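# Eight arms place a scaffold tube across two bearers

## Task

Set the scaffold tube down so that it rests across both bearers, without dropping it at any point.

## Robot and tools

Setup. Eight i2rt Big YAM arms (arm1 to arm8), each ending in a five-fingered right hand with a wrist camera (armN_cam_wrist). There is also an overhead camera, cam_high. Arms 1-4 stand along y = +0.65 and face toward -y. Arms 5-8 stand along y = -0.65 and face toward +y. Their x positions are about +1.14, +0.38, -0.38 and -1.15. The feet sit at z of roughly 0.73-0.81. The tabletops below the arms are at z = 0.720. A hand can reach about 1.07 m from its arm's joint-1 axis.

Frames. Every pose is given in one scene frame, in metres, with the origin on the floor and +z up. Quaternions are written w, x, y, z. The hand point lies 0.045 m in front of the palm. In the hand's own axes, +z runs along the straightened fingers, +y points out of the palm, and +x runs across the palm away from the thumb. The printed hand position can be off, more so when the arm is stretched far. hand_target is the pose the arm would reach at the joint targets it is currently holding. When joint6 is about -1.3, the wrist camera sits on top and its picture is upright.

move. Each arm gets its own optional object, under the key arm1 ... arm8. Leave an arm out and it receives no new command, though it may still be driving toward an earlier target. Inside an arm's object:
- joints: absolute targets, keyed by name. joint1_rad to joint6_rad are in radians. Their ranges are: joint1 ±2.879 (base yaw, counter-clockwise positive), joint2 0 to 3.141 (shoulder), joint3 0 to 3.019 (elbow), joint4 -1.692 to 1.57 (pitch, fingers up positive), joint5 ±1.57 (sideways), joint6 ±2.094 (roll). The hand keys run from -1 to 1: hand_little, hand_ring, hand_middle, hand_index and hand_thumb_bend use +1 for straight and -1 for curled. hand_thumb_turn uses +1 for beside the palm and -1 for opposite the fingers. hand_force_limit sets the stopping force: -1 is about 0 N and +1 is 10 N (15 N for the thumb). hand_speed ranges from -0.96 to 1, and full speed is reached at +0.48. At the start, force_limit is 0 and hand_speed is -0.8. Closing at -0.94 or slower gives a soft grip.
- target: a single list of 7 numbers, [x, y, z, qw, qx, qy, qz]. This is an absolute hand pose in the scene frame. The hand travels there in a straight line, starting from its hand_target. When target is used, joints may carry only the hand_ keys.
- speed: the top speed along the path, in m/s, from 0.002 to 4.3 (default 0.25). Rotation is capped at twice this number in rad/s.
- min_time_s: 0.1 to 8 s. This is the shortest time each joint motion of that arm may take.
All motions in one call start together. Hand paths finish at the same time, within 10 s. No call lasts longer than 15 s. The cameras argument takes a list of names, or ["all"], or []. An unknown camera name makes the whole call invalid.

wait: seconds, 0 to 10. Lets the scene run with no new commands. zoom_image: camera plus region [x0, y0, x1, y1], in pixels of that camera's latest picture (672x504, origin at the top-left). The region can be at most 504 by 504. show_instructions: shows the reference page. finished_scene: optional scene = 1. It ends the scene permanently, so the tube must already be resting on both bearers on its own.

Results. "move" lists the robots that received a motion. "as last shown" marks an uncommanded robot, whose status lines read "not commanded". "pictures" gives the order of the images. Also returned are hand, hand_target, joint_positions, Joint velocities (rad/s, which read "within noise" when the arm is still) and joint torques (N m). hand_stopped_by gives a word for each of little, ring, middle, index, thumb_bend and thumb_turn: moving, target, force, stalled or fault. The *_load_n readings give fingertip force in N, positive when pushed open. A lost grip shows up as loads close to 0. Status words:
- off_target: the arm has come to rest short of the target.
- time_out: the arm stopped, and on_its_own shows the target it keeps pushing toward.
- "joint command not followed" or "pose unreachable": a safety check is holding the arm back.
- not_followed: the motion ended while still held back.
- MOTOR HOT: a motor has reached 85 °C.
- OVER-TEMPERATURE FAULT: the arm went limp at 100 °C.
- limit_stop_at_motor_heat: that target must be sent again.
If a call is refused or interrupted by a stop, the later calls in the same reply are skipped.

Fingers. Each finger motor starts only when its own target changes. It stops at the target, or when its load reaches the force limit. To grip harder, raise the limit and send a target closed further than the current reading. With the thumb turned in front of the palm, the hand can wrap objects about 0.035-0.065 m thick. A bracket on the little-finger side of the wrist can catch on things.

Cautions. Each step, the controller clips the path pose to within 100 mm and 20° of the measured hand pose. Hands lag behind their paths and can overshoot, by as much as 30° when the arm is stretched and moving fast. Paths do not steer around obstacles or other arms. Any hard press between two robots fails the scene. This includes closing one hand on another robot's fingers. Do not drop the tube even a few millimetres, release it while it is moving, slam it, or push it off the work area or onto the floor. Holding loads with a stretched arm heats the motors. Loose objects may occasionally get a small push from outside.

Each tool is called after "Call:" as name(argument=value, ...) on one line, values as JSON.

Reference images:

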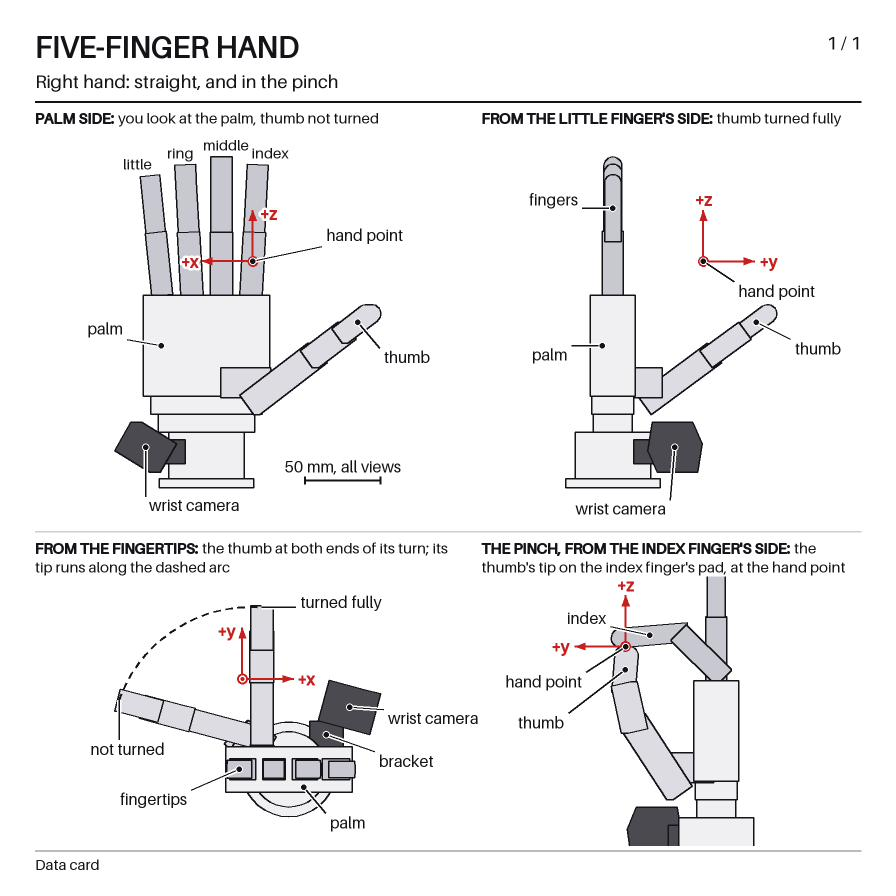

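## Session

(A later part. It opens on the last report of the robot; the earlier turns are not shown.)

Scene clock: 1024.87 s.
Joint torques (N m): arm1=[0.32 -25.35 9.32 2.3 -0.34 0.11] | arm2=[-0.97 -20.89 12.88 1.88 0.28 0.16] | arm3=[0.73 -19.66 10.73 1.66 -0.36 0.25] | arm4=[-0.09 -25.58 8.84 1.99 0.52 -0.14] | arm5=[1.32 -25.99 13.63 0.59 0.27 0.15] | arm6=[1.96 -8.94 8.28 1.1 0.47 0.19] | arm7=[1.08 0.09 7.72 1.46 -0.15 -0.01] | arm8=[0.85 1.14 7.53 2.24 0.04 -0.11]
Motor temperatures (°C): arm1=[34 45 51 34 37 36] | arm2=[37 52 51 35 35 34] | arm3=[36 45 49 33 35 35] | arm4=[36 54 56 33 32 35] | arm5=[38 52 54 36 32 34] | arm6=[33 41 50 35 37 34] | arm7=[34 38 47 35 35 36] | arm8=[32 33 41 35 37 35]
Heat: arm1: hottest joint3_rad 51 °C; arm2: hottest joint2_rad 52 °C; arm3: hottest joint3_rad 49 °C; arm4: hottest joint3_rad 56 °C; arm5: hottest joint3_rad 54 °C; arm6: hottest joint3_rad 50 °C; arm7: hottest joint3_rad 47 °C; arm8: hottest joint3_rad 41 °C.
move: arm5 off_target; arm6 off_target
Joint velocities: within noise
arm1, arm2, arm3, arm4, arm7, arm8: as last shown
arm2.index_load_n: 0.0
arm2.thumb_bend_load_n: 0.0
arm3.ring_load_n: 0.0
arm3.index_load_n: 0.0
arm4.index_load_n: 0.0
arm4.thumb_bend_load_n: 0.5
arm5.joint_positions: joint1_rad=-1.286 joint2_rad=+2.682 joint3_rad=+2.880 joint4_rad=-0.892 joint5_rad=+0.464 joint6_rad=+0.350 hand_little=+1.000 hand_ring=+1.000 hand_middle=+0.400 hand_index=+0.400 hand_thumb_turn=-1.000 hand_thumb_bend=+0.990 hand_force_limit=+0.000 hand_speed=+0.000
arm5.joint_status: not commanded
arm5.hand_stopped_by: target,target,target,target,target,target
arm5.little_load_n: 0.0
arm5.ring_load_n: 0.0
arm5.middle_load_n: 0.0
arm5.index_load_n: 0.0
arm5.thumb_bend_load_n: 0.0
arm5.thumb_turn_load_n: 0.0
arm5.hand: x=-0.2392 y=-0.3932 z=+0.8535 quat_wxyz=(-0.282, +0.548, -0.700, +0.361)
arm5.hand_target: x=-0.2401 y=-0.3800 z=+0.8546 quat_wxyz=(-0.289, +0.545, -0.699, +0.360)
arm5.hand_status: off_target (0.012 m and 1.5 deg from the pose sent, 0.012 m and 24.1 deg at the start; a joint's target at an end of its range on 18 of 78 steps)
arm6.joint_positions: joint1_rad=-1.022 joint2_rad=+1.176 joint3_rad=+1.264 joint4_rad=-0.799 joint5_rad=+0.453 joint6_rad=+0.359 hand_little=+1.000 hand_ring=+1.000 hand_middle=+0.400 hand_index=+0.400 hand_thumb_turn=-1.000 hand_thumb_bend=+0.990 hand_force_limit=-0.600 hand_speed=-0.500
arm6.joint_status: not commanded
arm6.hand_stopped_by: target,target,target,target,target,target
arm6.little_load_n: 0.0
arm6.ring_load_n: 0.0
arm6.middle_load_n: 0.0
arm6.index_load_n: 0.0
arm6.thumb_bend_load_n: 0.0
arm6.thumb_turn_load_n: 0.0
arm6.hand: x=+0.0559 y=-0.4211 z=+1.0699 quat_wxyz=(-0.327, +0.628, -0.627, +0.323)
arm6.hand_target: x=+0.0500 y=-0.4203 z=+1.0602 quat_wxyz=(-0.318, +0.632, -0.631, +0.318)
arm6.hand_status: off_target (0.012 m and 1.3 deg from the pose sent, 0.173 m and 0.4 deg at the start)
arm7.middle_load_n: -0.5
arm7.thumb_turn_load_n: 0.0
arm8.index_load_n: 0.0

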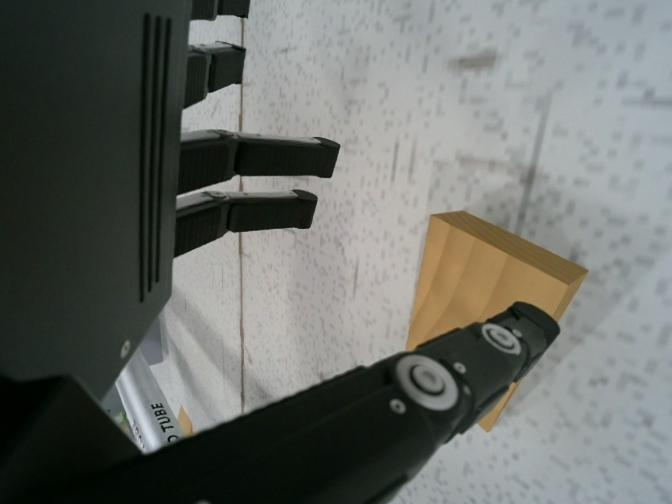

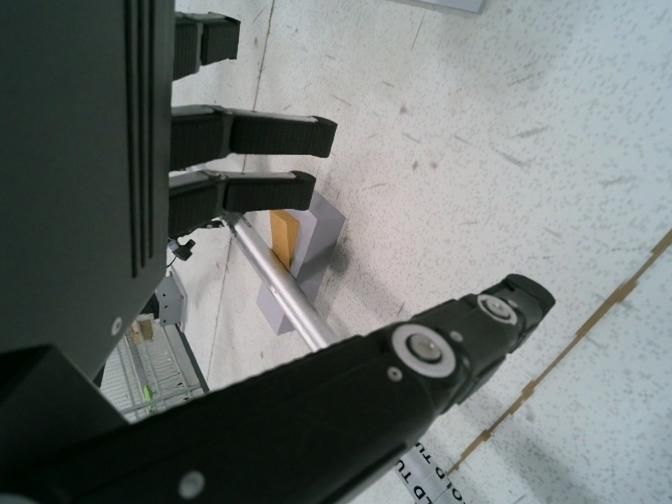

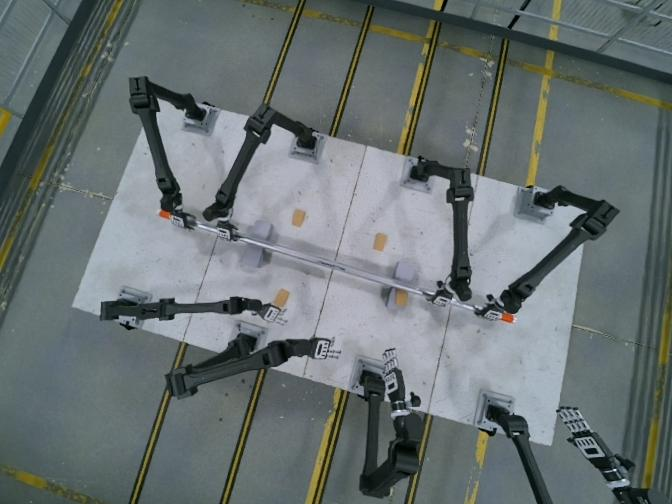

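Call:
move(arm5={"target": [-0.228, -0.343, 0.800, 0.2740, -0.5438, 0.7088, -0.3570], "speed": 0.12}, cameras=["arm5_cam_wrist", "cam_high"])

Call:
zoom_image(camera="cam_high", region=[240, 270, 310, 340])

Scene clock: 1039.37 s.
Joint torques (N m): arm1=[0.21 -25.58 9.32 2.33 -0.32 0.09] | arm2=[-0.97 -20.95 12.89 1.87 0.27 0.16] | arm3=[0.62 -20.07 10.81 1.77 -0.33 0.23] | arm4=[-0.21 -25.41 8.99 1.92 0.56 -0.07] | arm5=[1.08 -25.41 13.2 2.35 0.04 0.13] | arm6=[1.14 -8.64 8.03 1.16 0.48 0.26] | arm7=[1.08 0.26 7.62 1.44 -0.17 0.02] | arm8=[0.62 1.08 7.35 2.37 0.02 -0.07]
Motor temperatures (°C): arm1=[34 45 51 34 37 36] | arm2=[37 52 51 35 35 34] | arm3=[36 45 49 33 35 35] | arm4=[36 54 56 33 32 35] | arm5=[38 50 56 36 32 34] | arm6=[33 40 50 35 37 34] | arm7=[34 38 47 35 35 36] | arm8=[32 33 41 35 37 35]
Heat: arm1: hottest joint3_rad 51 °C; arm2: hottest joint2_rad 52 °C; arm3: hottest joint3_rad 49 °C; arm4: hottest joint3_rad 56 °C; arm5: hottest joint3_rad 56 °C; arm6: hottest joint3_rad 50 °C; arm7: hottest joint3_rad 47 °C; arm8: hottest joint3_rad 41 °C.
move: arm5 off_target
Joint velocities: within noise
arm1, arm2, arm3, arm4, arm6: as last shown
arm3.index_load_n: 0.5
arm4.thumb_bend_load_n: 0.0
arm5.joint_positions: joint1_rad=-1.247 joint2_rad=+2.765 joint3_rad=+2.886 joint4_rad=-0.809 joint5_rad=+0.500 joint6_rad=+0.377 hand_little=+1.000 hand_ring=+1.000 hand_middle=+0.400 hand_index=+0.400 hand_thumb_turn=-1.000 hand_thumb_bend=+0.990 hand_force_limit=+0.000 hand_speed=+0.000
arm5.joint_status: not commanded
arm5.hand_stopped_by: target,target,target,target,target,target
arm5.little_load_n: 0.0
arm5.ring_load_n: 0.0
arm5.middle_load_n: 0.0
arm5.index_load_n: 0.0
arm5.thumb_bend_load_n: 0.0
arm5.thumb_turn_load_n: 0.0
arm5.hand: x=-0.2361 y=-0.3583 z=+0.7961 quat_wxyz=(-0.288, +0.543, -0.699, +0.366)
arm5.hand_target: x=-0.2305 y=-0.3440 z=+0.8001 quat_wxyz=(-0.310, +0.534, -0.696, +0.367)
arm5.hand_status: off_target (0.018 m and 2.3 deg from the pose sent, 0.074 m and 1.5 deg at the start; a joint's target at an end of its range on 33 of 42 steps)
arm6.ring_load_n: -0.5
arm7.joint_positions: joint1_rad=+0.107 joint2_rad=+0.617 joint3_rad=+1.327 joint4_rad=-1.407 joint5_rad=-0.191 joint6_rad=-1.323 hand_little=+1.000 hand_ring=+1.000 hand_middle=+1.000 hand_index=+1.000 hand_thumb_turn=+1.000 hand_thumb_bend=+1.000 hand_force_limit=+0.000 hand_speed=-0.800
arm7.joint_status: not commanded
arm7.hand_stopped_by: target,target,target,target,target,target
arm7.little_load_n: 0.0
arm7.ring_load_n: 0.0
arm7.middle_load_n: 0.0
arm7.index_load_n: 0.0
arm7.thumb_bend_load_n: 0.0
arm7.thumb_turn_load_n: 0.0
arm7.hand: x=+0.3786 y=-0.4257 z=+1.2011 quat_wxyz=(-0.391, +0.670, +0.605, +0.182)
arm7.hand_target: x=+0.3786 y=-0.4251 z=+1.2113 quat_wxyz=(-0.399, +0.665, +0.602, +0.189)
arm7.hand_status: not commanded
arm8.joint_positions: joint1_rad=+0.250 joint2_rad=+0.614 joint3_rad=+1.437 joint4_rad=-1.429 joint5_rad=-0.161 joint6_rad=-1.429 hand_little=+1.000 hand_ring=+1.000 hand_middle=+1.000 hand_index=+1.000 hand_thumb_turn=+1.000 hand_thumb_bend=+1.000 hand_force_limit=+0.000 hand_speed=-0.800
arm8.joint_status: not commanded
arm8.hand_stopped_by: target,target,target,target,target,target
arm8.little_load_n: 0.0
arm8.ring_load_n: 0.5
arm8.middle_load_n: 0.0
arm8.index_load_n: 0.0
arm8.thumb_bend_load_n: 0.0
arm8.thumb_turn_load_n: 0.0
arm8.hand: x=+1.1066 y=-0.4290 z=+1.2434 quat_wxyz=(-0.419, +0.562, +0.685, +0.199)
arm8.hand_target: x=+1.1068 y=-0.4298 z=+1.2514 quat_wxyz=(-0.426, +0.558, +0.682, +0.205)
arm8.hand_status: not commanded

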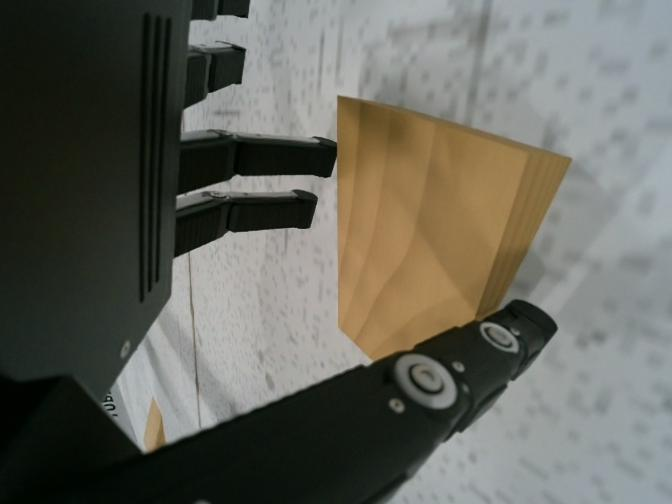

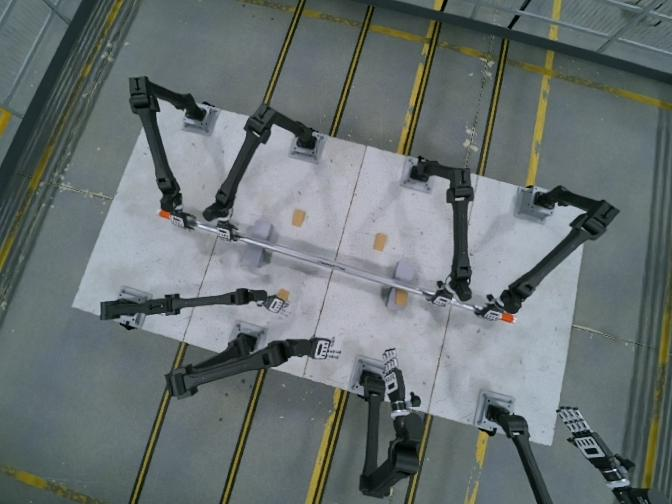

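Scaled by 7.200.

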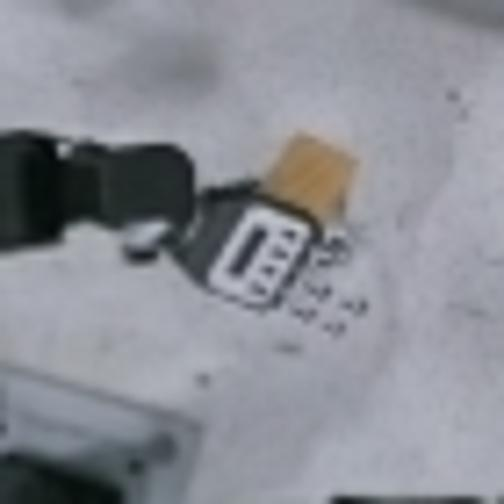

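Call:
zoom_image(camera="arm5_cam_wrist", region=[300, 60, 660, 380])

Scaled by 1.400.

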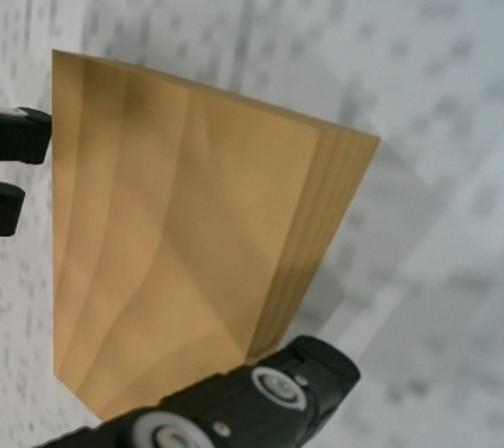

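Call:
move(arm5={"target": [-0.232, -0.356, 0.780, 0.2740, -0.5438, 0.7088, -0.3570], "speed": 0.06}, cameras=["arm5_cam_wrist", "cam_high"])

Call:
zoom_image(camera="cam_high", region=[240, 270, 310, 340])

Scene clock: 1067.47 s.
Joint torques (N m): arm1=[0.44 -25.64 9.32 2.3 -0.32 0.09] | arm2=[-0.97 -20.95 12.88 1.87 0.27 0.16] | arm3=[0.32 -19.72 10.67 1.73 -0.37 0.24] | arm4=[-0.62 -25.82 8.81 1.76 0.54 -0.12] | arm5=[0.21 -25.41 13.09 0.92 -0.02 0.14] | arm6=[1.26 -8.47 7.95 1.22 0.45 0.23] | arm7=[1.67 -0.21 7.8 1.31 -0.16 0.02] | arm8=[0.67 1.2 7.41 2.43 0.03 -0.12]
Motor temperatures (°C): arm1=[34 45 51 34 37 36] | arm2=[37 52 51 35 34 34] | arm3=[36 45 49 33 35 35] | arm4=[36 54 56 33 32 35] | arm5=[38 51 57 36 32 34] | arm6=[32 39 49 35 37 34] | arm7=[34 38 47 35 35 36] | arm8=[32 33 41 35 36 35]
Heat: arm1: hottest joint3_rad 51 °C; arm2: hottest joint2_rad 52 °C; arm3: hottest joint3_rad 49 °C; arm4: hottest joint3_rad 56 °C; arm5: hottest joint3_rad 57 °C; arm6: hottest joint3_rad 49 °C; arm7: hottest joint3_rad 47 °C; arm8: hottest joint3_rad 41 °C.
move: arm5 off_target
Joint velocities: within noise
arm1.joint_positions: joint1_rad=-0.328 joint2_rad=+2.190 joint3_rad=+1.770 joint4_rad=-0.339 joint5_rad=-0.271 joint6_rad=-0.196 hand_little=+0.120 hand_ring=+0.120 hand_middle=+0.120 hand_index=+0.120 hand_thumb_turn=-1.000 hand_thumb_bend=+0.840 hand_force_limit=+0.100 hand_speed=-0.920
arm1.joint_status: not commanded
arm1.hand_stopped_by: target,target,target,target,target,target
arm1.little_load_n: 0.0
arm1.ring_load_n: 0.0
arm1.middle_load_n: 0.0
arm1.index_load_n: 1.0
arm1.thumb_bend_load_n: 0.0
arm1.thumb_turn_load_n: 0.0
arm1.hand: x=+0.9361 y=-0.1099 z=+0.8242 quat_wxyz=(-0.017, -0.015, -0.914, +0.405)
arm1.hand_target: x=+0.9372 y=-0.1182 z=+0.8395 quat_wxyz=(-0.017, -0.015, -0.908, +0.418)
arm1.hand_status: not commanded
arm2.joint_positions: joint1_rad=+0.346 joint2_rad=+2.124 joint3_rad=+1.891 joint4_rad=-0.563 joint5_rad=+0.344 joint6_rad=+0.249 hand_little=+0.120 hand_ring=+0.120 hand_middle=+0.120 hand_index=+0.120 hand_thumb_turn=-1.000 hand_thumb_bend=+0.820 hand_force_limit=+0.100 hand_speed=-0.920
arm2.joint_status: not commanded
arm2.hand_stopped_by: target,target,target,target,target,target
arm2.little_load_n: 0.0
arm2.ring_load_n: 0.0
arm2.middle_load_n: 0.0
arm2.index_load_n: 0.0
arm2.thumb_bend_load_n: 0.0
arm2.thumb_turn_load_n: 0.5
arm2.hand: x=+0.6566 y=-0.1063 z=+0.8334 quat_wxyz=(+0.037, -0.010, -0.915, +0.403)
arm2.hand_target: x=+0.6545 y=-0.1149 z=+0.8484 quat_wxyz=(+0.033, -0.020, -0.909, +0.416)
arm2.hand_status: not commanded
arm3.joint_positions: joint1_rad=-0.415 joint2_rad=+2.066 joint3_rad=+1.642 joint4_rad=-0.356 joint5_rad=-0.287 joint6_rad=-0.275 hand_little=+0.160 hand_ring=+0.160 hand_middle=+0.160 hand_index=+0.160 hand_thumb_turn=-1.000 hand_thumb_bend=+0.800 hand_force_limit=+0.100 hand_speed=-0.920
arm3.joint_status: not commanded
arm3.hand_stopped_by: target,target,target,target,target,target
arm3.little_load_n: 0.0
arm3.ring_load_n: 0.0
arm3.middle_load_n: 0.0
arm3.index_load_n: 0.0
arm3.thumb_bend_load_n: 0.0
arm3.thumb_turn_load_n: 0.0
arm3.hand: x=-0.6003 y=-0.0623 z=+0.8223 quat_wxyz=(+0.003, +0.004, -0.913, +0.408)
arm3.hand_target: x=-0.5958 y=-0.0693 z=+0.8291 quat_wxyz=(-0.001, +0.005, -0.911, +0.413)
arm3.hand_status: not commanded
arm4.joint_positions: joint1_rad=+0.380 joint2_rad=+2.057 joint3_rad=+1.666 joint4_rad=-0.436 joint5_rad=+0.349 joint6_rad=+0.261 hand_little=+0.120 hand_ring=+0.120 hand_middle=+0.120 hand_index=+0.120 hand_thumb_turn=-1.000 hand_thumb_bend=+0.840 hand_force_limit=+0.100 hand_speed=-0.920
arm4.joint_status: not commanded
arm4.hand_stopped_by: target,target,target,target,target,target
arm4.little_load_n: 0.0
arm4.ring_load_n: 0.0
arm4.middle_load_n: 0.0
arm4.index_load_n: 0.0
arm4.thumb_bend_load_n: 0.0
arm4.thumb_turn_load_n: 0.0
arm4.hand: x=-0.8843 y=-0.0621 z=+0.8301 quat_wxyz=(+0.042, -0.003, -0.919, +0.391)
arm4.hand_target: x=-0.8861 y=-0.0729 z=+0.8478 quat_wxyz=(+0.040, -0.010, -0.912, +0.407)
arm4.hand_status: not commanded
arm5.joint_positions: joint1_rad=-1.248 joint2_rad=+2.771 joint3_rad=+2.887 joint4_rad=-0.804 joint5_rad=+0.498 joint6_rad=+0.380 hand_little=+1.000 hand_ring=+1.000 hand_middle=+0.400 hand_index=+0.400 hand_thumb_turn=-1.000 hand_thumb_bend=+0.990 hand_force_limit=+0.000 hand_speed=+0.000
arm5.joint_status: not commanded
arm5.hand_stopped_by: target,target,target,target,target,target
arm5.little_load_n: 0.0
arm5.ring_load_n: 0.0
arm5.middle_load_n: 0.0
arm5.index_load_n: 0.0
arm5.thumb_bend_load_n: 0.0
arm5.thumb_turn_load_n: 0.5
arm5.hand: x=-0.2354 y=-0.3579 z=+0.7924 quat_wxyz=(-0.289, +0.542, -0.700, +0.365)
arm5.hand_target: x=-0.2334 y=-0.3563 z=+0.7801 quat_wxyz=(-0.291, +0.539, -0.703, +0.361)
arm5.hand_status: off_target (0.013 m and 2.2 deg from the pose sent, 0.017 m and 2.3 deg at the start; a joint's target at an end of its range on 29 of 36 steps)
arm6, arm7, arm8: as last shown
arm6.thumb_bend_load_n: -0.5
arm7.ring_load_n: 0.5
arm7.middle_load_n: 0.5
arm8.ring_load_n: 0.0

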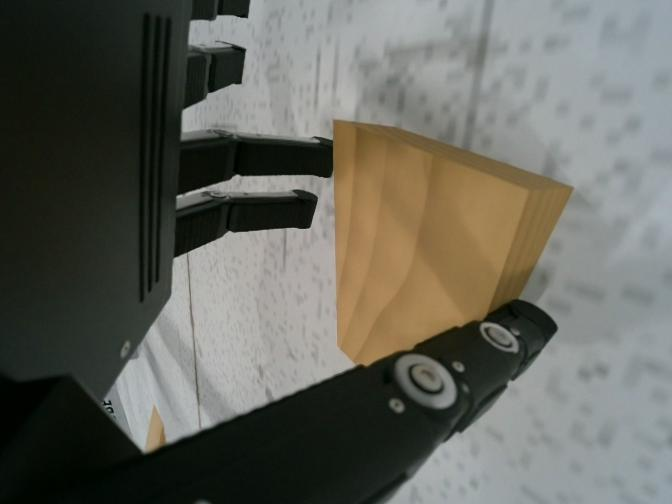

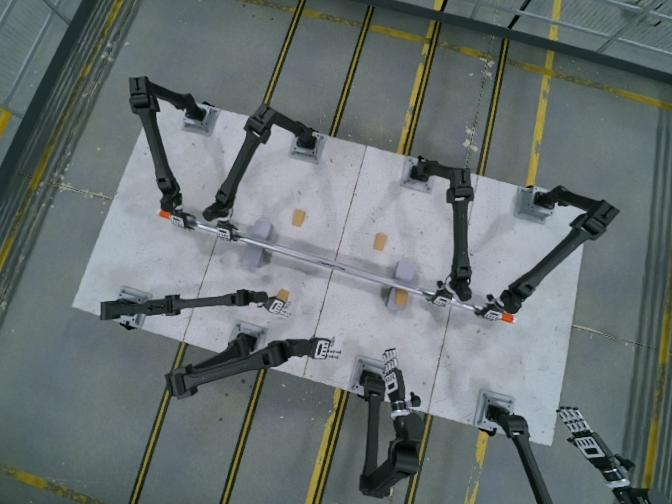

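Scaled by 7.200.

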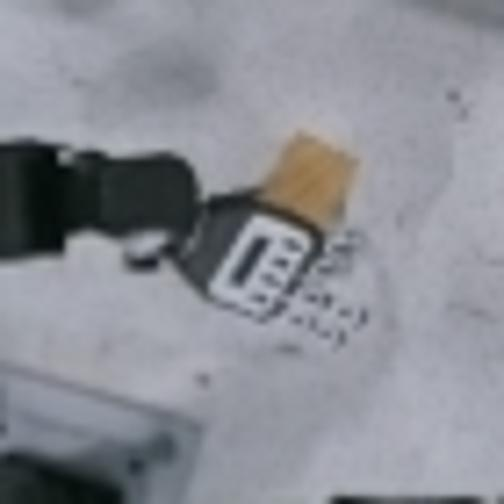

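Call:
move(arm5={"target": [-0.232, -0.358, 0.767, 0.2740, -0.5438, 0.7088, -0.3570], "speed": 0.06}, cameras=["arm5_cam_wrist"])

Call:
zoom_image(camera="arm5_cam_wrist", region=[300, 60, 660, 380])

Scene clock: 1071.23 s.
Joint torques (N m): arm1=[0.32 -25.76 9.29 2.21 -0.33 0.09] | arm2=[-0.97 -20.95 12.88 1.88 0.27 0.16] | arm3=[0.73 -20.19 10.71 1.81 -0.36 0.23] | arm4=[0.09 -25.35 8.87 1.87 0.46 -0.12] | arm5=[-0.15 -24.23 12.74 0.95 0.02 0.13] | arm6=[1.49 -9 8.1 1.24 0.45 0.25] | arm7=[1.61 -0.15 7.64 1.5 -0.13 0] | arm8=[0.73 1.49 7.45 2.35 0.04 -0.09]
Motor temperatures (°C): arm1=[34 45 51 34 37 36] | arm2=[37 52 51 35 34 34] | arm3=[36 45 49 33 35 35] | arm4=[36 54 56 33 32 35] | arm5=[38 51 56 36 32 34] | arm6=[32 39 49 35 37 34] | arm7=[34 38 47 35 35 36] | arm8=[32 33 41 35 36 35]
Heat: arm1: hottest joint3_rad 51 °C; arm2: hottest joint2_rad 52 °C; arm3: hottest joint3_rad 49 °C; arm4: hottest joint3_rad 56 °C; arm5: hottest joint3_rad 56 °C; arm6: hottest joint3_rad 49 °C; arm7: hottest joint3_rad 47 °C; arm8: hottest joint3_rad 41 °C.
move: arm5 off_target
Joint velocities: within noise
arm1, arm2, arm3, arm4, arm6, arm7, arm8: as last shown
arm1.index_load_n: 0.5
arm2.thumb_turn_load_n: 0.0
arm3.index_load_n: 0.5
arm5.joint_positions: joint1_rad=-1.248 joint2_rad=+2.775 joint3_rad=+2.892 joint4_rad=-0.804 joint5_rad=+0.498 joint6_rad=+0.376 hand_little=+1.000 hand_ring=+1.000 hand_middle=+0.400 hand_index=+0.400 hand_thumb_turn=-1.000 hand_thumb_bend=+0.990 hand_force_limit=+0.000 hand_speed=+0.000
arm5.joint_status: not commanded
arm5.hand_stopped_by: target,target,target,target,target,target
arm5.little_load_n: 0.0
arm5.ring_load_n: 0.0
arm5.middle_load_n: -0.5
arm5.index_load_n: 0.0
arm5.thumb_bend_load_n: 0.0
arm5.thumb_turn_load_n: 0.0
arm5.hand: x=-0.2351 y=-0.3580 z=+0.7913 quat_wxyz=(-0.289, +0.543, -0.698, +0.366)
arm5.hand_target: x=-0.2344 y=-0.3591 z=+0.7667 quat_wxyz=(-0.284, +0.543, -0.703, +0.361)
arm5.hand_status: off_target (0.025 m and 2.3 deg from the pose sent, 0.026 m and 2.2 deg at the start; a joint's target at an end of its range on 21 of 29 steps)
arm6.thumb_bend_load_n: 0.0
arm7.ring_load_n: 0.0
arm7.middle_load_n: 0.0

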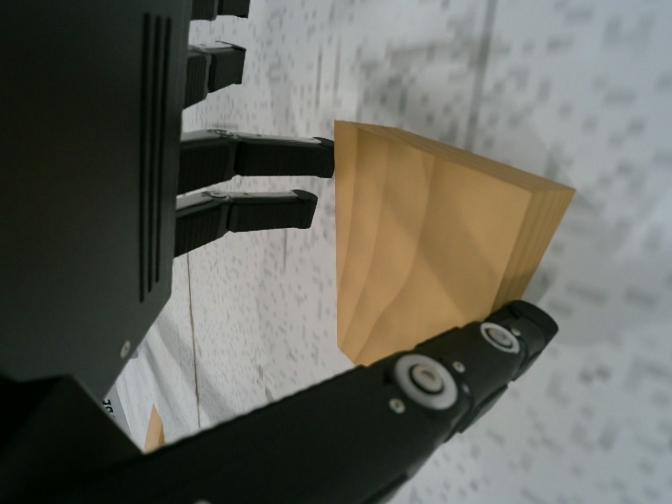

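Scaled by 1.400.

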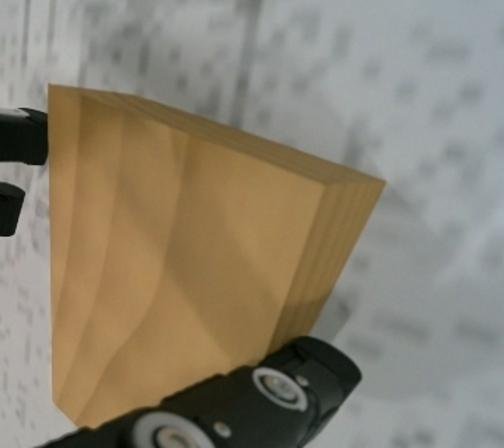

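Call:
move(arm5={"target": [-0.232, -0.358, 0.755, 0.2740, -0.5438, 0.7088, -0.3570], "speed": 0.06}, cameras=["arm5_cam_wrist"])

Scene clock: 1074.03 s.
Joint torques (N m): arm1=[0.15 -25.41 9.28 2.29 -0.33 0.08] | arm2=[-0.91 -20.95 12.88 1.87 0.28 0.17] | arm3=[1.14 -19.96 10.7 1.69 -0.35 0.25] | arm4=[0.03 -25.7 8.81 1.99 0.44 -0.1] | arm5=[0.26 -22.77 12.44 1.11 -0.01 0.2] | arm6=[1.73 -8.88 7.94 1.18 0.5 0.27] | arm7=[1.26 -0.09 7.75 1.48 -0.17 0] | arm8=[0.97 1.03 7.64 2.24 0 -0.11]
Motor temperatures (°C): arm1=[34 45 51 34 37 36] | arm2=[37 52 51 35 34 34] | arm3=[36 45 49 33 35 35] | arm4=[35 54 56 33 32 35] | arm5=[38 51 56 36 32 34] | arm6=[32 39 49 35 37 34] | arm7=[34 38 47 35 35 36] | arm8=[32 33 41 35 36 35]
Heat: arm1: hottest joint3_rad 51 °C; arm2: hottest joint2_rad 52 °C; arm3: hottest joint3_rad 49 °C; arm4: hottest joint3_rad 56 °C; arm5: hottest joint3_rad 56 °C; arm6: hottest joint3_rad 49 °C; arm7: hottest joint3_rad 47 °C; arm8: hottest joint3_rad 41 °C.
move: arm5 off_target
Joint velocities: within noise
arm1, arm2, arm3, arm4, arm6, arm7, arm8: as last shown
arm5.joint_positions: joint1_rad=-1.248 joint2_rad=+2.778 joint3_rad=+2.897 joint4_rad=-0.804 joint5_rad=+0.500 joint6_rad=+0.379 hand_little=+1.000 hand_ring=+1.000 hand_middle=+0.400 hand_index=+0.400 hand_thumb_turn=-1.000 hand_thumb_bend=+0.990 hand_force_limit=+0.000 hand_speed=+0.000
arm5.joint_status: not commanded
arm5.hand_stopped_by: target,target,target,target,target,target
arm5.little_load_n: 0.0
arm5.ring_load_n: -0.5
arm5.middle_load_n: -1.0
arm5.index_load_n: 0.0
arm5.thumb_bend_load_n: 0.0
arm5.thumb_turn_load_n: 0.0
arm5.hand: x=-0.2345 y=-0.3579 z=+0.7910 quat_wxyz=(-0.290, +0.541, -0.699, +0.366)
arm5.hand_target: x=-0.2349 y=-0.3591 z=+0.7558 quat_wxyz=(-0.281, +0.542, -0.706, +0.359)
arm5.hand_status: off_target (0.036 m and 2.4 deg from the pose sent, 0.036 m and 2.3 deg at the start; a joint's target at an end of its range on 5 of 30 steps)
arm6.thumb_bend_load_n: 0.5

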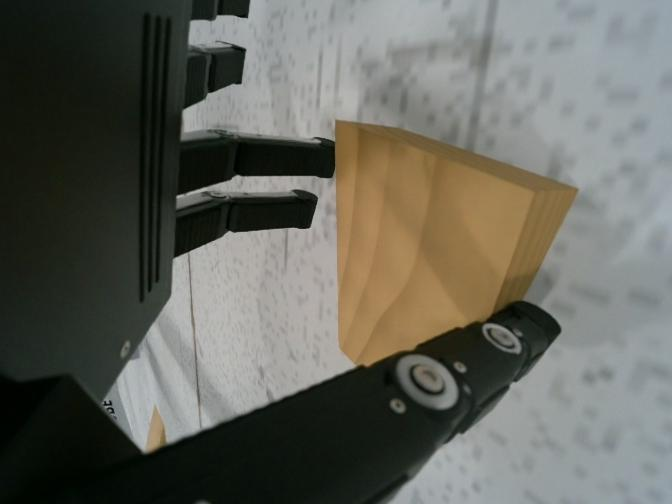

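Call:
move(arm5={"target": [-0.219, -0.361, 0.800, 0.2740, -0.5438, 0.7088, -0.3570], "speed": 0.08}, cameras=["arm5_cam_wrist"])

Scene clock: 1083.93 s.
Joint torques (N m): arm1=[0.15 -25.41 9.26 2.29 -0.32 0.09] | arm2=[-0.97 -21.01 12.88 1.87 0.27 0.16] | arm3=[0.56 -20.31 10.67 1.72 -0.32 0.23] | arm4=[-0.26 -25.41 8.99 1.91 0.51 -0.09] | arm5=[-0.44 -27.16 12.3 2.32 -0.07 -0.07] | arm6=[1.14 -7.77 7.95 0.81 0.41 0.23] | arm7=[1.49 -0.15 7.68 1.44 -0.17 0] | arm8=[0.85 1.49 7.45 2.33 0.03 -0.12]
Motor temperatures (°C): arm1=[34 45 51 34 36 36] | arm2=[37 52 51 35 34 34] | arm3=[36 45 49 33 35 35] | arm4=[35 54 56 33 32 35] | arm5=[38 52 56 36 32 34] | arm6=[32 38 49 35 37 34] | arm7=[34 38 48 35 35 36] | arm8=[32 33 41 35 36 35]
Heat: arm1: hottest joint3_rad 51 °C; arm2: hottest joint2_rad 52 °C; arm3: hottest joint3_rad 49 °C; arm4: hottest joint3_rad 56 °C; arm5: hottest joint3_rad 56 °C; arm6: hottest joint3_rad 49 °C; arm7: hottest joint3_rad 48 °C; arm8: hottest joint3_rad 41 °C.
move: arm5 off_target
Joint velocities: within noise
arm1, arm2, arm3, arm4, arm6, arm7, arm8: as last shown
arm1.ring_load_n: 0.5
arm3.middle_load_n: 0.5
arm4.index_load_n: 0.5
arm5.joint_positions: joint1_rad=-1.248 joint2_rad=+2.779 joint3_rad=+2.897 joint4_rad=-0.790 joint5_rad=+0.483 joint6_rad=+0.379 hand_little=+1.000 hand_ring=+1.000 hand_middle=+0.400 hand_index=+0.400 hand_thumb_turn=-1.000 hand_thumb_bend=+0.990 hand_force_limit=+0.000 hand_speed=+0.000
arm5.joint_status: not commanded
arm5.hand_stopped_by: target,target,target,target,target,target
arm5.little_load_n: 0.0
arm5.ring_load_n: 0.0
arm5.middle_load_n: 0.0
arm5.index_load_n: 0.0
arm5.thumb_bend_load_n: 0.0
arm5.thumb_turn_load_n: 0.0
arm5.hand: x=-0.2322 y=-0.3543 z=+0.7927 quat_wxyz=(-0.299, +0.542, -0.697, +0.361)
arm5.hand_target: x=-0.2214 y=-0.3621 z=+0.7995 quat_wxyz=(-0.312, +0.534, -0.694, +0.368)
arm5.hand_status: off_target (0.017 m and 3.2 deg from the pose sent, 0.018 m and 2.4 deg at the start; a joint's target at an end of its range on 30 of 34 steps)
arm6.ring_load_n: 0.0
arm6.thumb_bend_load_n: 0.0
arm7.index_load_n: 0.5

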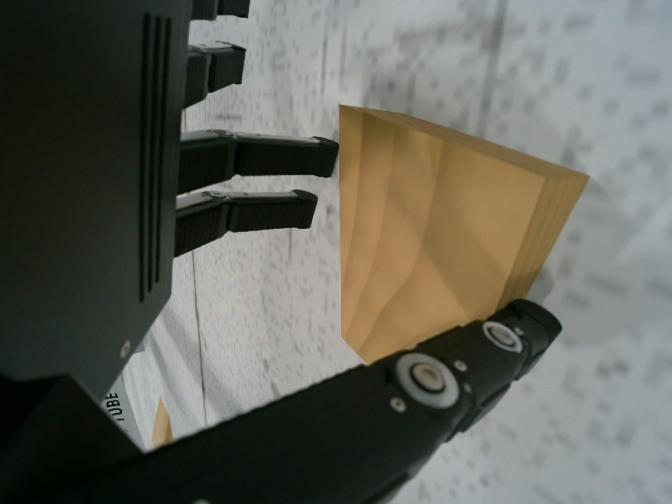

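Call:
move(arm5={"target": [-0.222, -0.368, 0.835, 0.2740, -0.5438, 0.7088, -0.3570], "speed": 0.1})

Call:
move(arm5={"target": [-0.217, -0.355, 0.785, 0.2740, -0.5438, 0.7088, -0.3570], "speed": 0.08}, cameras=["arm5_cam_wrist"])

Scene clock: 1087.10 s.
Joint torques (N m): arm1=[0.44 -25.52 9.32 2.3 -0.33 0.1] | arm2=[-0.97 -20.95 12.88 1.87 0.28 0.16] | arm3=[0.79 -20.31 10.62 1.76 -0.36 0.24] | arm4=[-0.5 -26.23 9.02 1.84 0.53 -0.1] | arm5=[-1.2 -30.92 12.36 0.8 0.02 -0.07] | arm6=[1.38 -8.82 8.06 1.05 0.47 0.2] | arm7=[0.79 -0.26 7.64 1.54 -0.16 0] | arm8=[0.85 1.32 7.5 2.39 0.03 -0.1]
Motor temperatures (°C): arm1=[34 45 51 34 36 36] | arm2=[37 52 51 35 34 34] | arm3=[36 45 49 33 35 35] | arm4=[35 54 56 33 32 35] | arm5=[38 52 56 36 32 34] | arm6=[32 38 49 34 37 34] | arm7=[34 38 48 35 35 36] | arm8=[32 33 41 35 36 35]
Heat: arm1: hottest joint3_rad 51 °C; arm2: hottest joint2_rad 52 °C; arm3: hottest joint3_rad 49 °C; arm4: hottest joint3_rad 56 °C; arm5: hottest joint3_rad 56 °C; arm6: hottest joint3_rad 49 °C; arm7: hottest joint3_rad 48 °C; arm8: hottest joint3_rad 41 °C.
move: arm5 off_target
Joint velocities: within noise
arm1, arm2, arm3, arm4, arm6, arm7, arm8: as last shown
arm3.middle_load_n: 0.0
arm4.index_load_n: 0.0
arm5.joint_positions: joint1_rad=-1.250 joint2_rad=+2.778 joint3_rad=+2.897 joint4_rad=-0.790 joint5_rad=+0.475 joint6_rad=+0.377 hand_little=+1.000 hand_ring=+1.000 hand_middle=+0.400 hand_index=+0.400 hand_thumb_turn=-1.000 hand_thumb_bend=+0.990 hand_force_limit=+0.000 hand_speed=+0.000
arm5.joint_status: not commanded
arm5.hand_stopped_by: target,target,target,target,target,target
arm5.little_load_n: 0.0
arm5.ring_load_n: 0.0
arm5.middle_load_n: 0.0
arm5.index_load_n: 0.0
arm5.thumb_bend_load_n: 0.0
arm5.thumb_turn_load_n: 0.0
arm5.hand: x=-0.2319 y=-0.3546 z=+0.7935 quat_wxyz=(-0.301, +0.543, -0.697, +0.359)
arm5.hand_target: x=-0.2238 y=-0.3681 z=+0.8346 quat_wxyz=(-0.316, +0.532, -0.694, +0.368)
arm5.hand_status: off_target (0.045 m and 3.4 deg from the pose sent, 0.046 m and 3.2 deg at the start; a joint's target at an end of its range on 27 of 29 steps)
arm7.index_load_n: 0.0
pictures: none

Scene clock: 1088.37 s.
Joint torques (N m): arm1=[0.44 -25.41 9.36 2.28 -0.32 0.11] | arm2=[-0.97 -20.95 12.88 1.88 0.27 0.16] | arm3=[0.56 -20.72 10.74 1.87 -0.33 0.25] | arm4=[-0.62 -25.35 8.9 1.58 0.57 -0.1] | arm5=[-0.21 -25.76 12.38 2.39 0.17 -0.08] | arm6=[2.02 -8.64 7.95 0.95 0.41 0.21] | arm7=[1.32 0.38 7.58 1.46 -0.15 0.02] | arm8=[0.73 1.08 7.6 2.36 0.03 -0.11]
Motor temperatures (°C): arm1=[34 45 51 34 36 36] | arm2=[37 52 51 35 34 34] | arm3=[36 45 49 33 35 35] | arm4=[35 54 56 33 32 35] | arm5=[38 52 56 36 32 34] | arm6=[32 38 49 34 37 34] | arm7=[34 38 48 35 35 36] | arm8=[32 33 41 35 36 35]
Heat: arm1: hottest joint3_rad 51 °C; arm2: hottest joint2_rad 52 °C; arm3: hottest joint3_rad 49 °C; arm4: hottest joint3_rad 56 °C; arm5: hottest joint3_rad 56 °C; arm6: hottest joint3_rad 49 °C; arm7: hottest joint3_rad 48 °C; arm8: hottest joint3_rad 41 °C.
move: arm5 off_target
Joint velocities: within noise
arm1, arm2, arm3, arm4, arm6, arm7, arm8: as last shown
arm1.ring_load_n: 0.0
arm1.thumb_bend_load_n: -0.5
arm3.index_load_n: 0.0
arm5.joint_positions: joint1_rad=-1.250 joint2_rad=+2.785 joint3_rad=+2.897 joint4_rad=-0.760 joint5_rad=+0.480 joint6_rad=+0.379 hand_little=+1.000 hand_ring=+1.000 hand_middle=+0.400 hand_index=+0.400 hand_thumb_turn=-1.000 hand_thumb_bend=+0.990 hand_force_limit=+0.000 hand_speed=+0.000
arm5.joint_status: not commanded
arm5.hand_stopped_by: target,target,target,target,target,target
arm5.little_load_n: 0.0
arm5.ring_load_n: 0.0
arm5.middle_load_n: -0.5
arm5.index_load_n: 0.0
arm5.thumb_bend_load_n: 0.0
arm5.thumb_turn_load_n: 0.0
arm5.hand: x=-0.2265 y=-0.3535 z=+0.7928 quat_wxyz=(-0.310, +0.536, -0.696, +0.364)
arm5.hand_target: x=-0.2190 y=-0.3560 z=+0.7848 quat_wxyz=(-0.317, +0.532, -0.693, +0.369)
arm5.hand_status: off_target (0.012 m and 4.5 deg from the pose sent, 0.017 m and 3.4 deg at the start; a joint's target at an end of its range on 37 of 38 steps)

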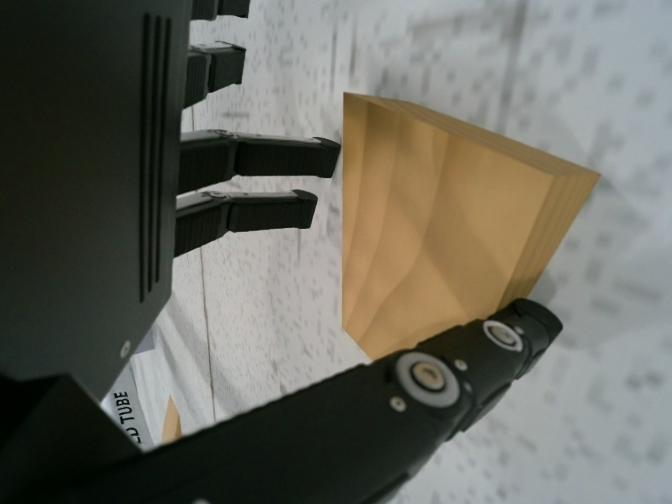

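Call:
move(arm5={"joints": {"hand_speed": -0.94, "hand_force_limit": -0.3, "hand_index": 0.12, "hand_middle": 0.15, "hand_thumb_bend": 0.6}}, cameras=["arm5_cam_wrist", "cam_high"])

Call:
zoom_image(camera="cam_high", region=[240, 270, 310, 340])

Scene clock: 1102.37 s.
Joint torques (N m): arm1=[0.38 -25.64 9.33 2.26 -0.31 0.11] | arm2=[-0.97 -20.95 12.88 1.87 0.27 0.16] | arm3=[0.26 -20.37 10.69 1.66 -0.35 0.25] | arm4=[-0.56 -25.64 8.85 1.91 0.52 -0.15] | arm5=[0.38 -25.82 12.4 1.99 0.23 -0.03] | arm6=[1.2 -9.17 8.29 1.24 0.48 0.19] | arm7=[1.44 0.03 7.64 1.51 -0.17 0.01] | arm8=[0.85 0.97 7.47 2.39 0.07 -0.1]
Motor temperatures (°C): arm1=[34 45 51 34 36 36] | arm2=[37 52 51 35 34 34] | arm3=[36 45 49 33 35 35] | arm4=[35 54 56 33 32 35] | arm5=[38 52 56 36 32 34] | arm6=[32 38 49 34 37 34] | arm7=[34 38 48 35 35 36] | arm8=[32 33 41 35 36 35]
Heat: arm1: hottest joint3_rad 51 °C; arm2: hottest joint2_rad 52 °C; arm3: hottest joint3_rad 49 °C; arm4: hottest joint3_rad 56 °C; arm5: hottest joint3_rad 56 °C; arm6: hottest joint3_rad 49 °C; arm7: hottest joint3_rad 48 °C; arm8: hottest joint3_rad 41 °C.
move: arm5 off_target
Joint velocities: within noise
arm1, arm2, arm3, arm4, arm7, arm8: as last shown
arm1.thumb_bend_load_n: 0.0
arm5.joint_positions: joint1_rad=-1.250 joint2_rad=+2.785 joint3_rad=+2.897 joint4_rad=-0.752 joint5_rad=+0.480 joint6_rad=+0.379 hand_little=+1.000 hand_ring=+1.000 hand_middle=+0.150 hand_index=+0.121 hand_thumb_turn=-1.000 hand_thumb_bend=+0.809 hand_force_limit=-0.300 hand_speed=-0.940
arm5.joint_status: hand_thumb_bend off_target (ended at +0.809, target +0.600); the others done
arm5.hand_stopped_by: target,target,target,target,force,target
arm5.little_load_n: 0.0
arm5.ring_load_n: 0.0
arm5.middle_load_n: 1.5
arm5.index_load_n: 3.5
arm5.thumb_bend_load_n: 5.0
arm5.thumb_turn_load_n: 0.0
arm5.hand: x=-0.2250 y=-0.3529 z=+0.7943 quat_wxyz=(-0.313, +0.535, -0.695, +0.365)
arm5.hand_target: x=-0.2188 y=-0.3559 z=+0.7853 quat_wxyz=(-0.318, +0.531, -0.693, +0.369)
arm5.hand_status: not commanded
arm6.joint_positions: joint1_rad=-1.022 joint2_rad=+1.176 joint3_rad=+1.264 joint4_rad=-0.799 joint5_rad=+0.453 joint6_rad=+0.359 hand_little=+1.000 hand_ring=+1.000 hand_middle=+0.400 hand_index=+0.400 hand_thumb_turn=-1.000 hand_thumb_bend=+0.990 hand_force_limit=-0.600 hand_speed=-0.500
arm6.joint_status: not commanded
arm6.hand_stopped_by: target,target,target,target,target,target
arm6.little_load_n: 0.0
arm6.ring_load_n: 0.0
arm6.middle_load_n: 0.0
arm6.index_load_n: 0.0
arm6.thumb_bend_load_n: -0.5
arm6.thumb_turn_load_n: 0.0
arm6.hand: x=+0.0559 y=-0.4211 z=+1.0699 quat_wxyz=(-0.327, +0.628, -0.627, +0.323)
arm6.hand_target: x=+0.0500 y=-0.4203 z=+1.0602 quat_wxyz=(-0.318, +0.632, -0.631, +0.318)
arm6.hand_status: not commanded
arm7.little_load_n: -0.5

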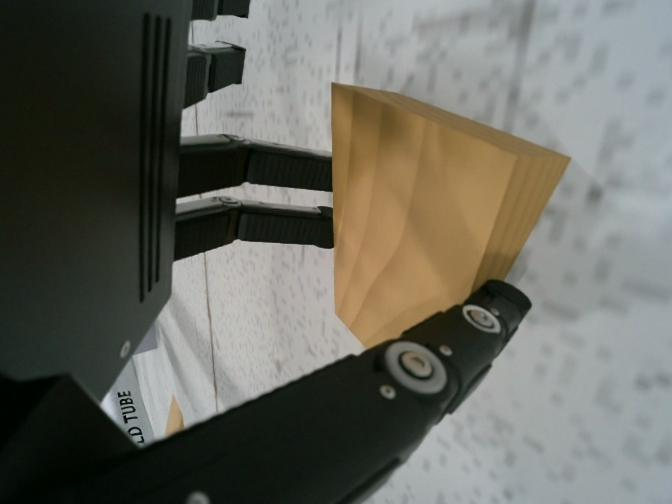

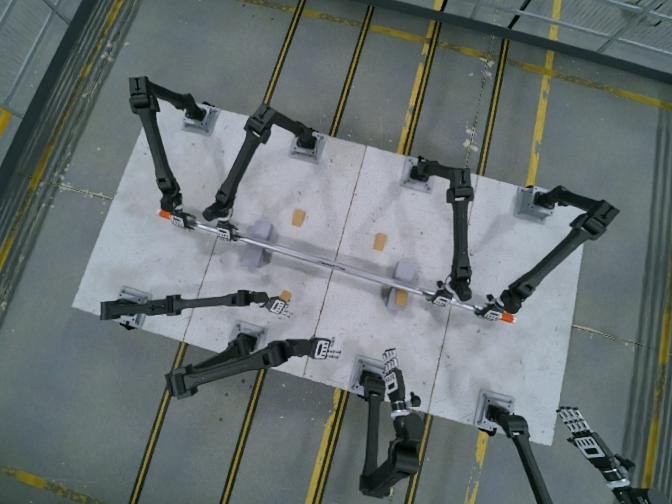

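Scaled by 7.200.

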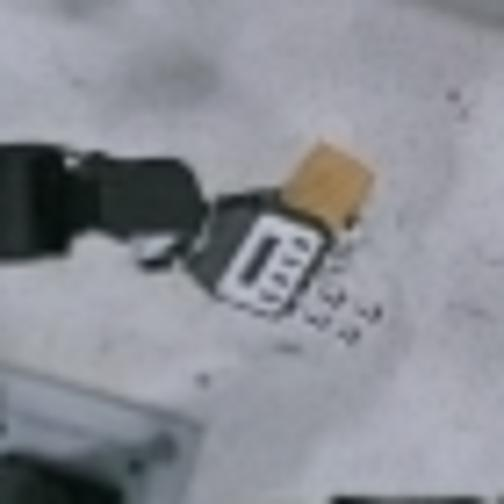

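Call:
move(arm5={"target": [-0.25, -0.35, 0.875, 0.2740, -0.5438, 0.7088, -0.3570], "speed": 0.08}, cameras=["arm5_cam_wrist", "cam_high"])

Scene clock: 1105.97 s.
Joint torques (N m): arm1=[0.09 -25.7 9.22 2.28 -0.34 0.11] | arm2=[-0.97 -20.95 12.88 1.87 0.27 0.16] | arm3=[0.79 -19.31 10.69 1.76 -0.36 0.23] | arm4=[-0.38 -25.58 8.94 1.77 0.52 -0.13] | arm5=[1.61 -29.92 12.46 0.58 0.31 0.16] | arm6=[0.32 -8.76 7.9 1.11 0.45 0.23] | arm7=[1.14 0.15 7.79 1.43 -0.17 0] | arm8=[0.62 1.14 7.41 2.41 0.01 -0.09]
Motor temperatures (°C): arm1=[34 45 51 34 36 36] | arm2=[37 52 51 35 34 34] | arm3=[36 45 49 33 35 35] | arm4=[35 54 56 33 32 35] | arm5=[38 52 56 36 32 34] | arm6=[32 38 49 34 37 34] | arm7=[34 38 48 35 35 36] | arm8=[32 33 41 35 36 35]
Heat: arm1: hottest joint3_rad 51 °C; arm2: hottest joint2_rad 52 °C; arm3: hottest joint3_rad 49 °C; arm4: hottest joint3_rad 56 °C; arm5: hottest joint3_rad 56 °C; arm6: hottest joint3_rad 49 °C; arm7: hottest joint3_rad 48 °C; arm8: hottest joint3_rad 41 °C.
move: arm5 off_target
Joint velocities: within noise
arm1, arm2, arm3, arm4, arm6: as last shown
arm5.joint_positions: joint1_rad=-1.249 joint2_rad=+2.711 joint3_rad=+2.897 joint4_rad=-0.907 joint5_rad=+0.500 joint6_rad=+0.383 hand_little=+1.000 hand_ring=+1.000 hand_middle=+0.150 hand_index=+0.121 hand_thumb_turn=-1.000 hand_thumb_bend=+0.809 hand_force_limit=-0.300 hand_speed=-0.940
arm5.joint_status: not commanded
arm5.hand_stopped_by: target,target,target,target,force,target
arm5.little_load_n: 0.0
arm5.ring_load_n: 0.0
arm5.middle_load_n: 1.5
arm5.index_load_n: 3.5
arm5.thumb_bend_load_n: 5.0
arm5.thumb_turn_load_n: 0.0
arm5.hand: x=-0.2492 y=-0.3654 z=+0.8358 quat_wxyz=(-0.275, +0.547, -0.703, +0.361)
arm5.hand_target: x=-0.2517 y=-0.3506 z=+0.8744 quat_wxyz=(-0.298, +0.538, -0.700, +0.364)
arm5.hand_status: off_target (0.042 m and 0.9 deg from the pose sent, 0.085 m and 4.9 deg at the start; a joint's target at an end of its range on 49 of 57 steps)
arm6.thumb_bend_load_n: 0.0
arm7.joint_positions: joint1_rad=+0.107 joint2_rad=+0.617 joint3_rad=+1.327 joint4_rad=-1.407 joint5_rad=-0.191 joint6_rad=-1.323 hand_little=+1.000 hand_ring=+1.000 hand_middle=+1.000 hand_index=+1.000 hand_thumb_turn=+1.000 hand_thumb_bend=+1.000 hand_force_limit=+0.000 hand_speed=-0.800
arm7.joint_status: not commanded
arm7.hand_stopped_by: target,target,target,target,target,target
arm7.little_load_n: 0.0
arm7.ring_load_n: 0.0
arm7.middle_load_n: 0.0
arm7.index_load_n: 0.5
arm7.thumb_bend_load_n: 0.0
arm7.thumb_turn_load_n: 0.0
arm7.hand: x=+0.3786 y=-0.4257 z=+1.2011 quat_wxyz=(-0.391, +0.670, +0.605, +0.182)
arm7.hand_target: x=+0.3786 y=-0.4251 z=+1.2113 quat_wxyz=(-0.399, +0.665, +0.602, +0.189)
arm7.hand_status: not commanded
arm8.joint_positions: joint1_rad=+0.250 joint2_rad=+0.614 joint3_rad=+1.437 joint4_rad=-1.429 joint5_rad=-0.161 joint6_rad=-1.429 hand_little=+1.000 hand_ring=+1.000 hand_middle=+1.000 hand_index=+1.000 hand_thumb_turn=+1.000 hand_thumb_bend=+1.000 hand_force_limit=+0.000 hand_speed=-0.800
arm8.joint_status: not commanded
arm8.hand_stopped_by: target,target,target,target,target,target
arm8.little_load_n: -0.5
arm8.ring_load_n: 0.0
arm8.middle_load_n: 0.0
arm8.index_load_n: 0.0
arm8.thumb_bend_load_n: 0.0
arm8.thumb_turn_load_n: 0.0
arm8.hand: x=+1.1066 y=-0.4290 z=+1.2434 quat_wxyz=(-0.419, +0.562, +0.685, +0.199)
arm8.hand_target: x=+1.1068 y=-0.4298 z=+1.2514 quat_wxyz=(-0.426, +0.558, +0.682, +0.205)
arm8.hand_status: not commanded

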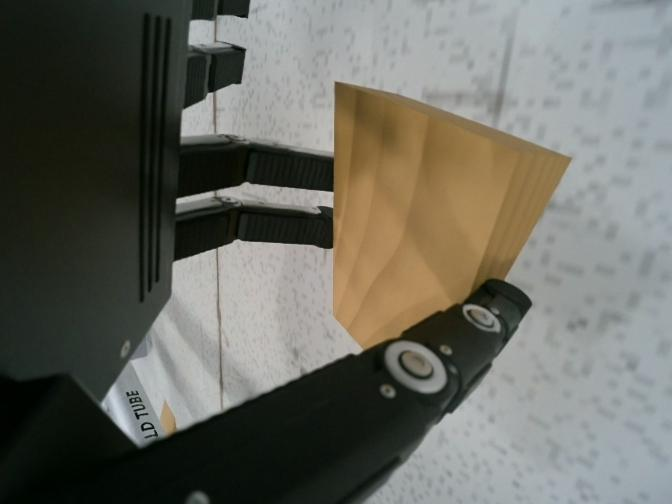

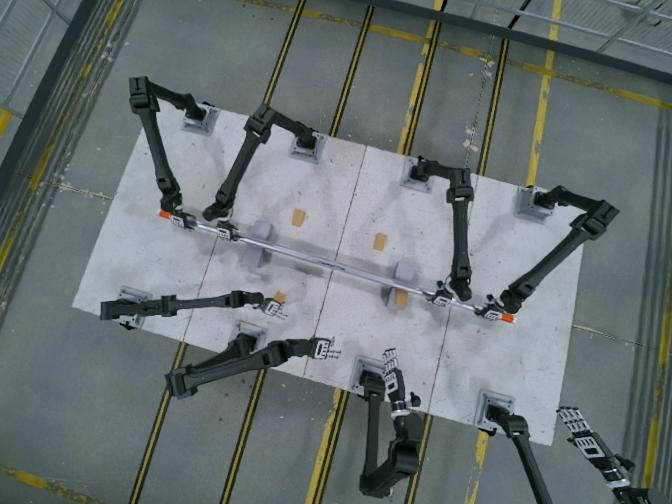

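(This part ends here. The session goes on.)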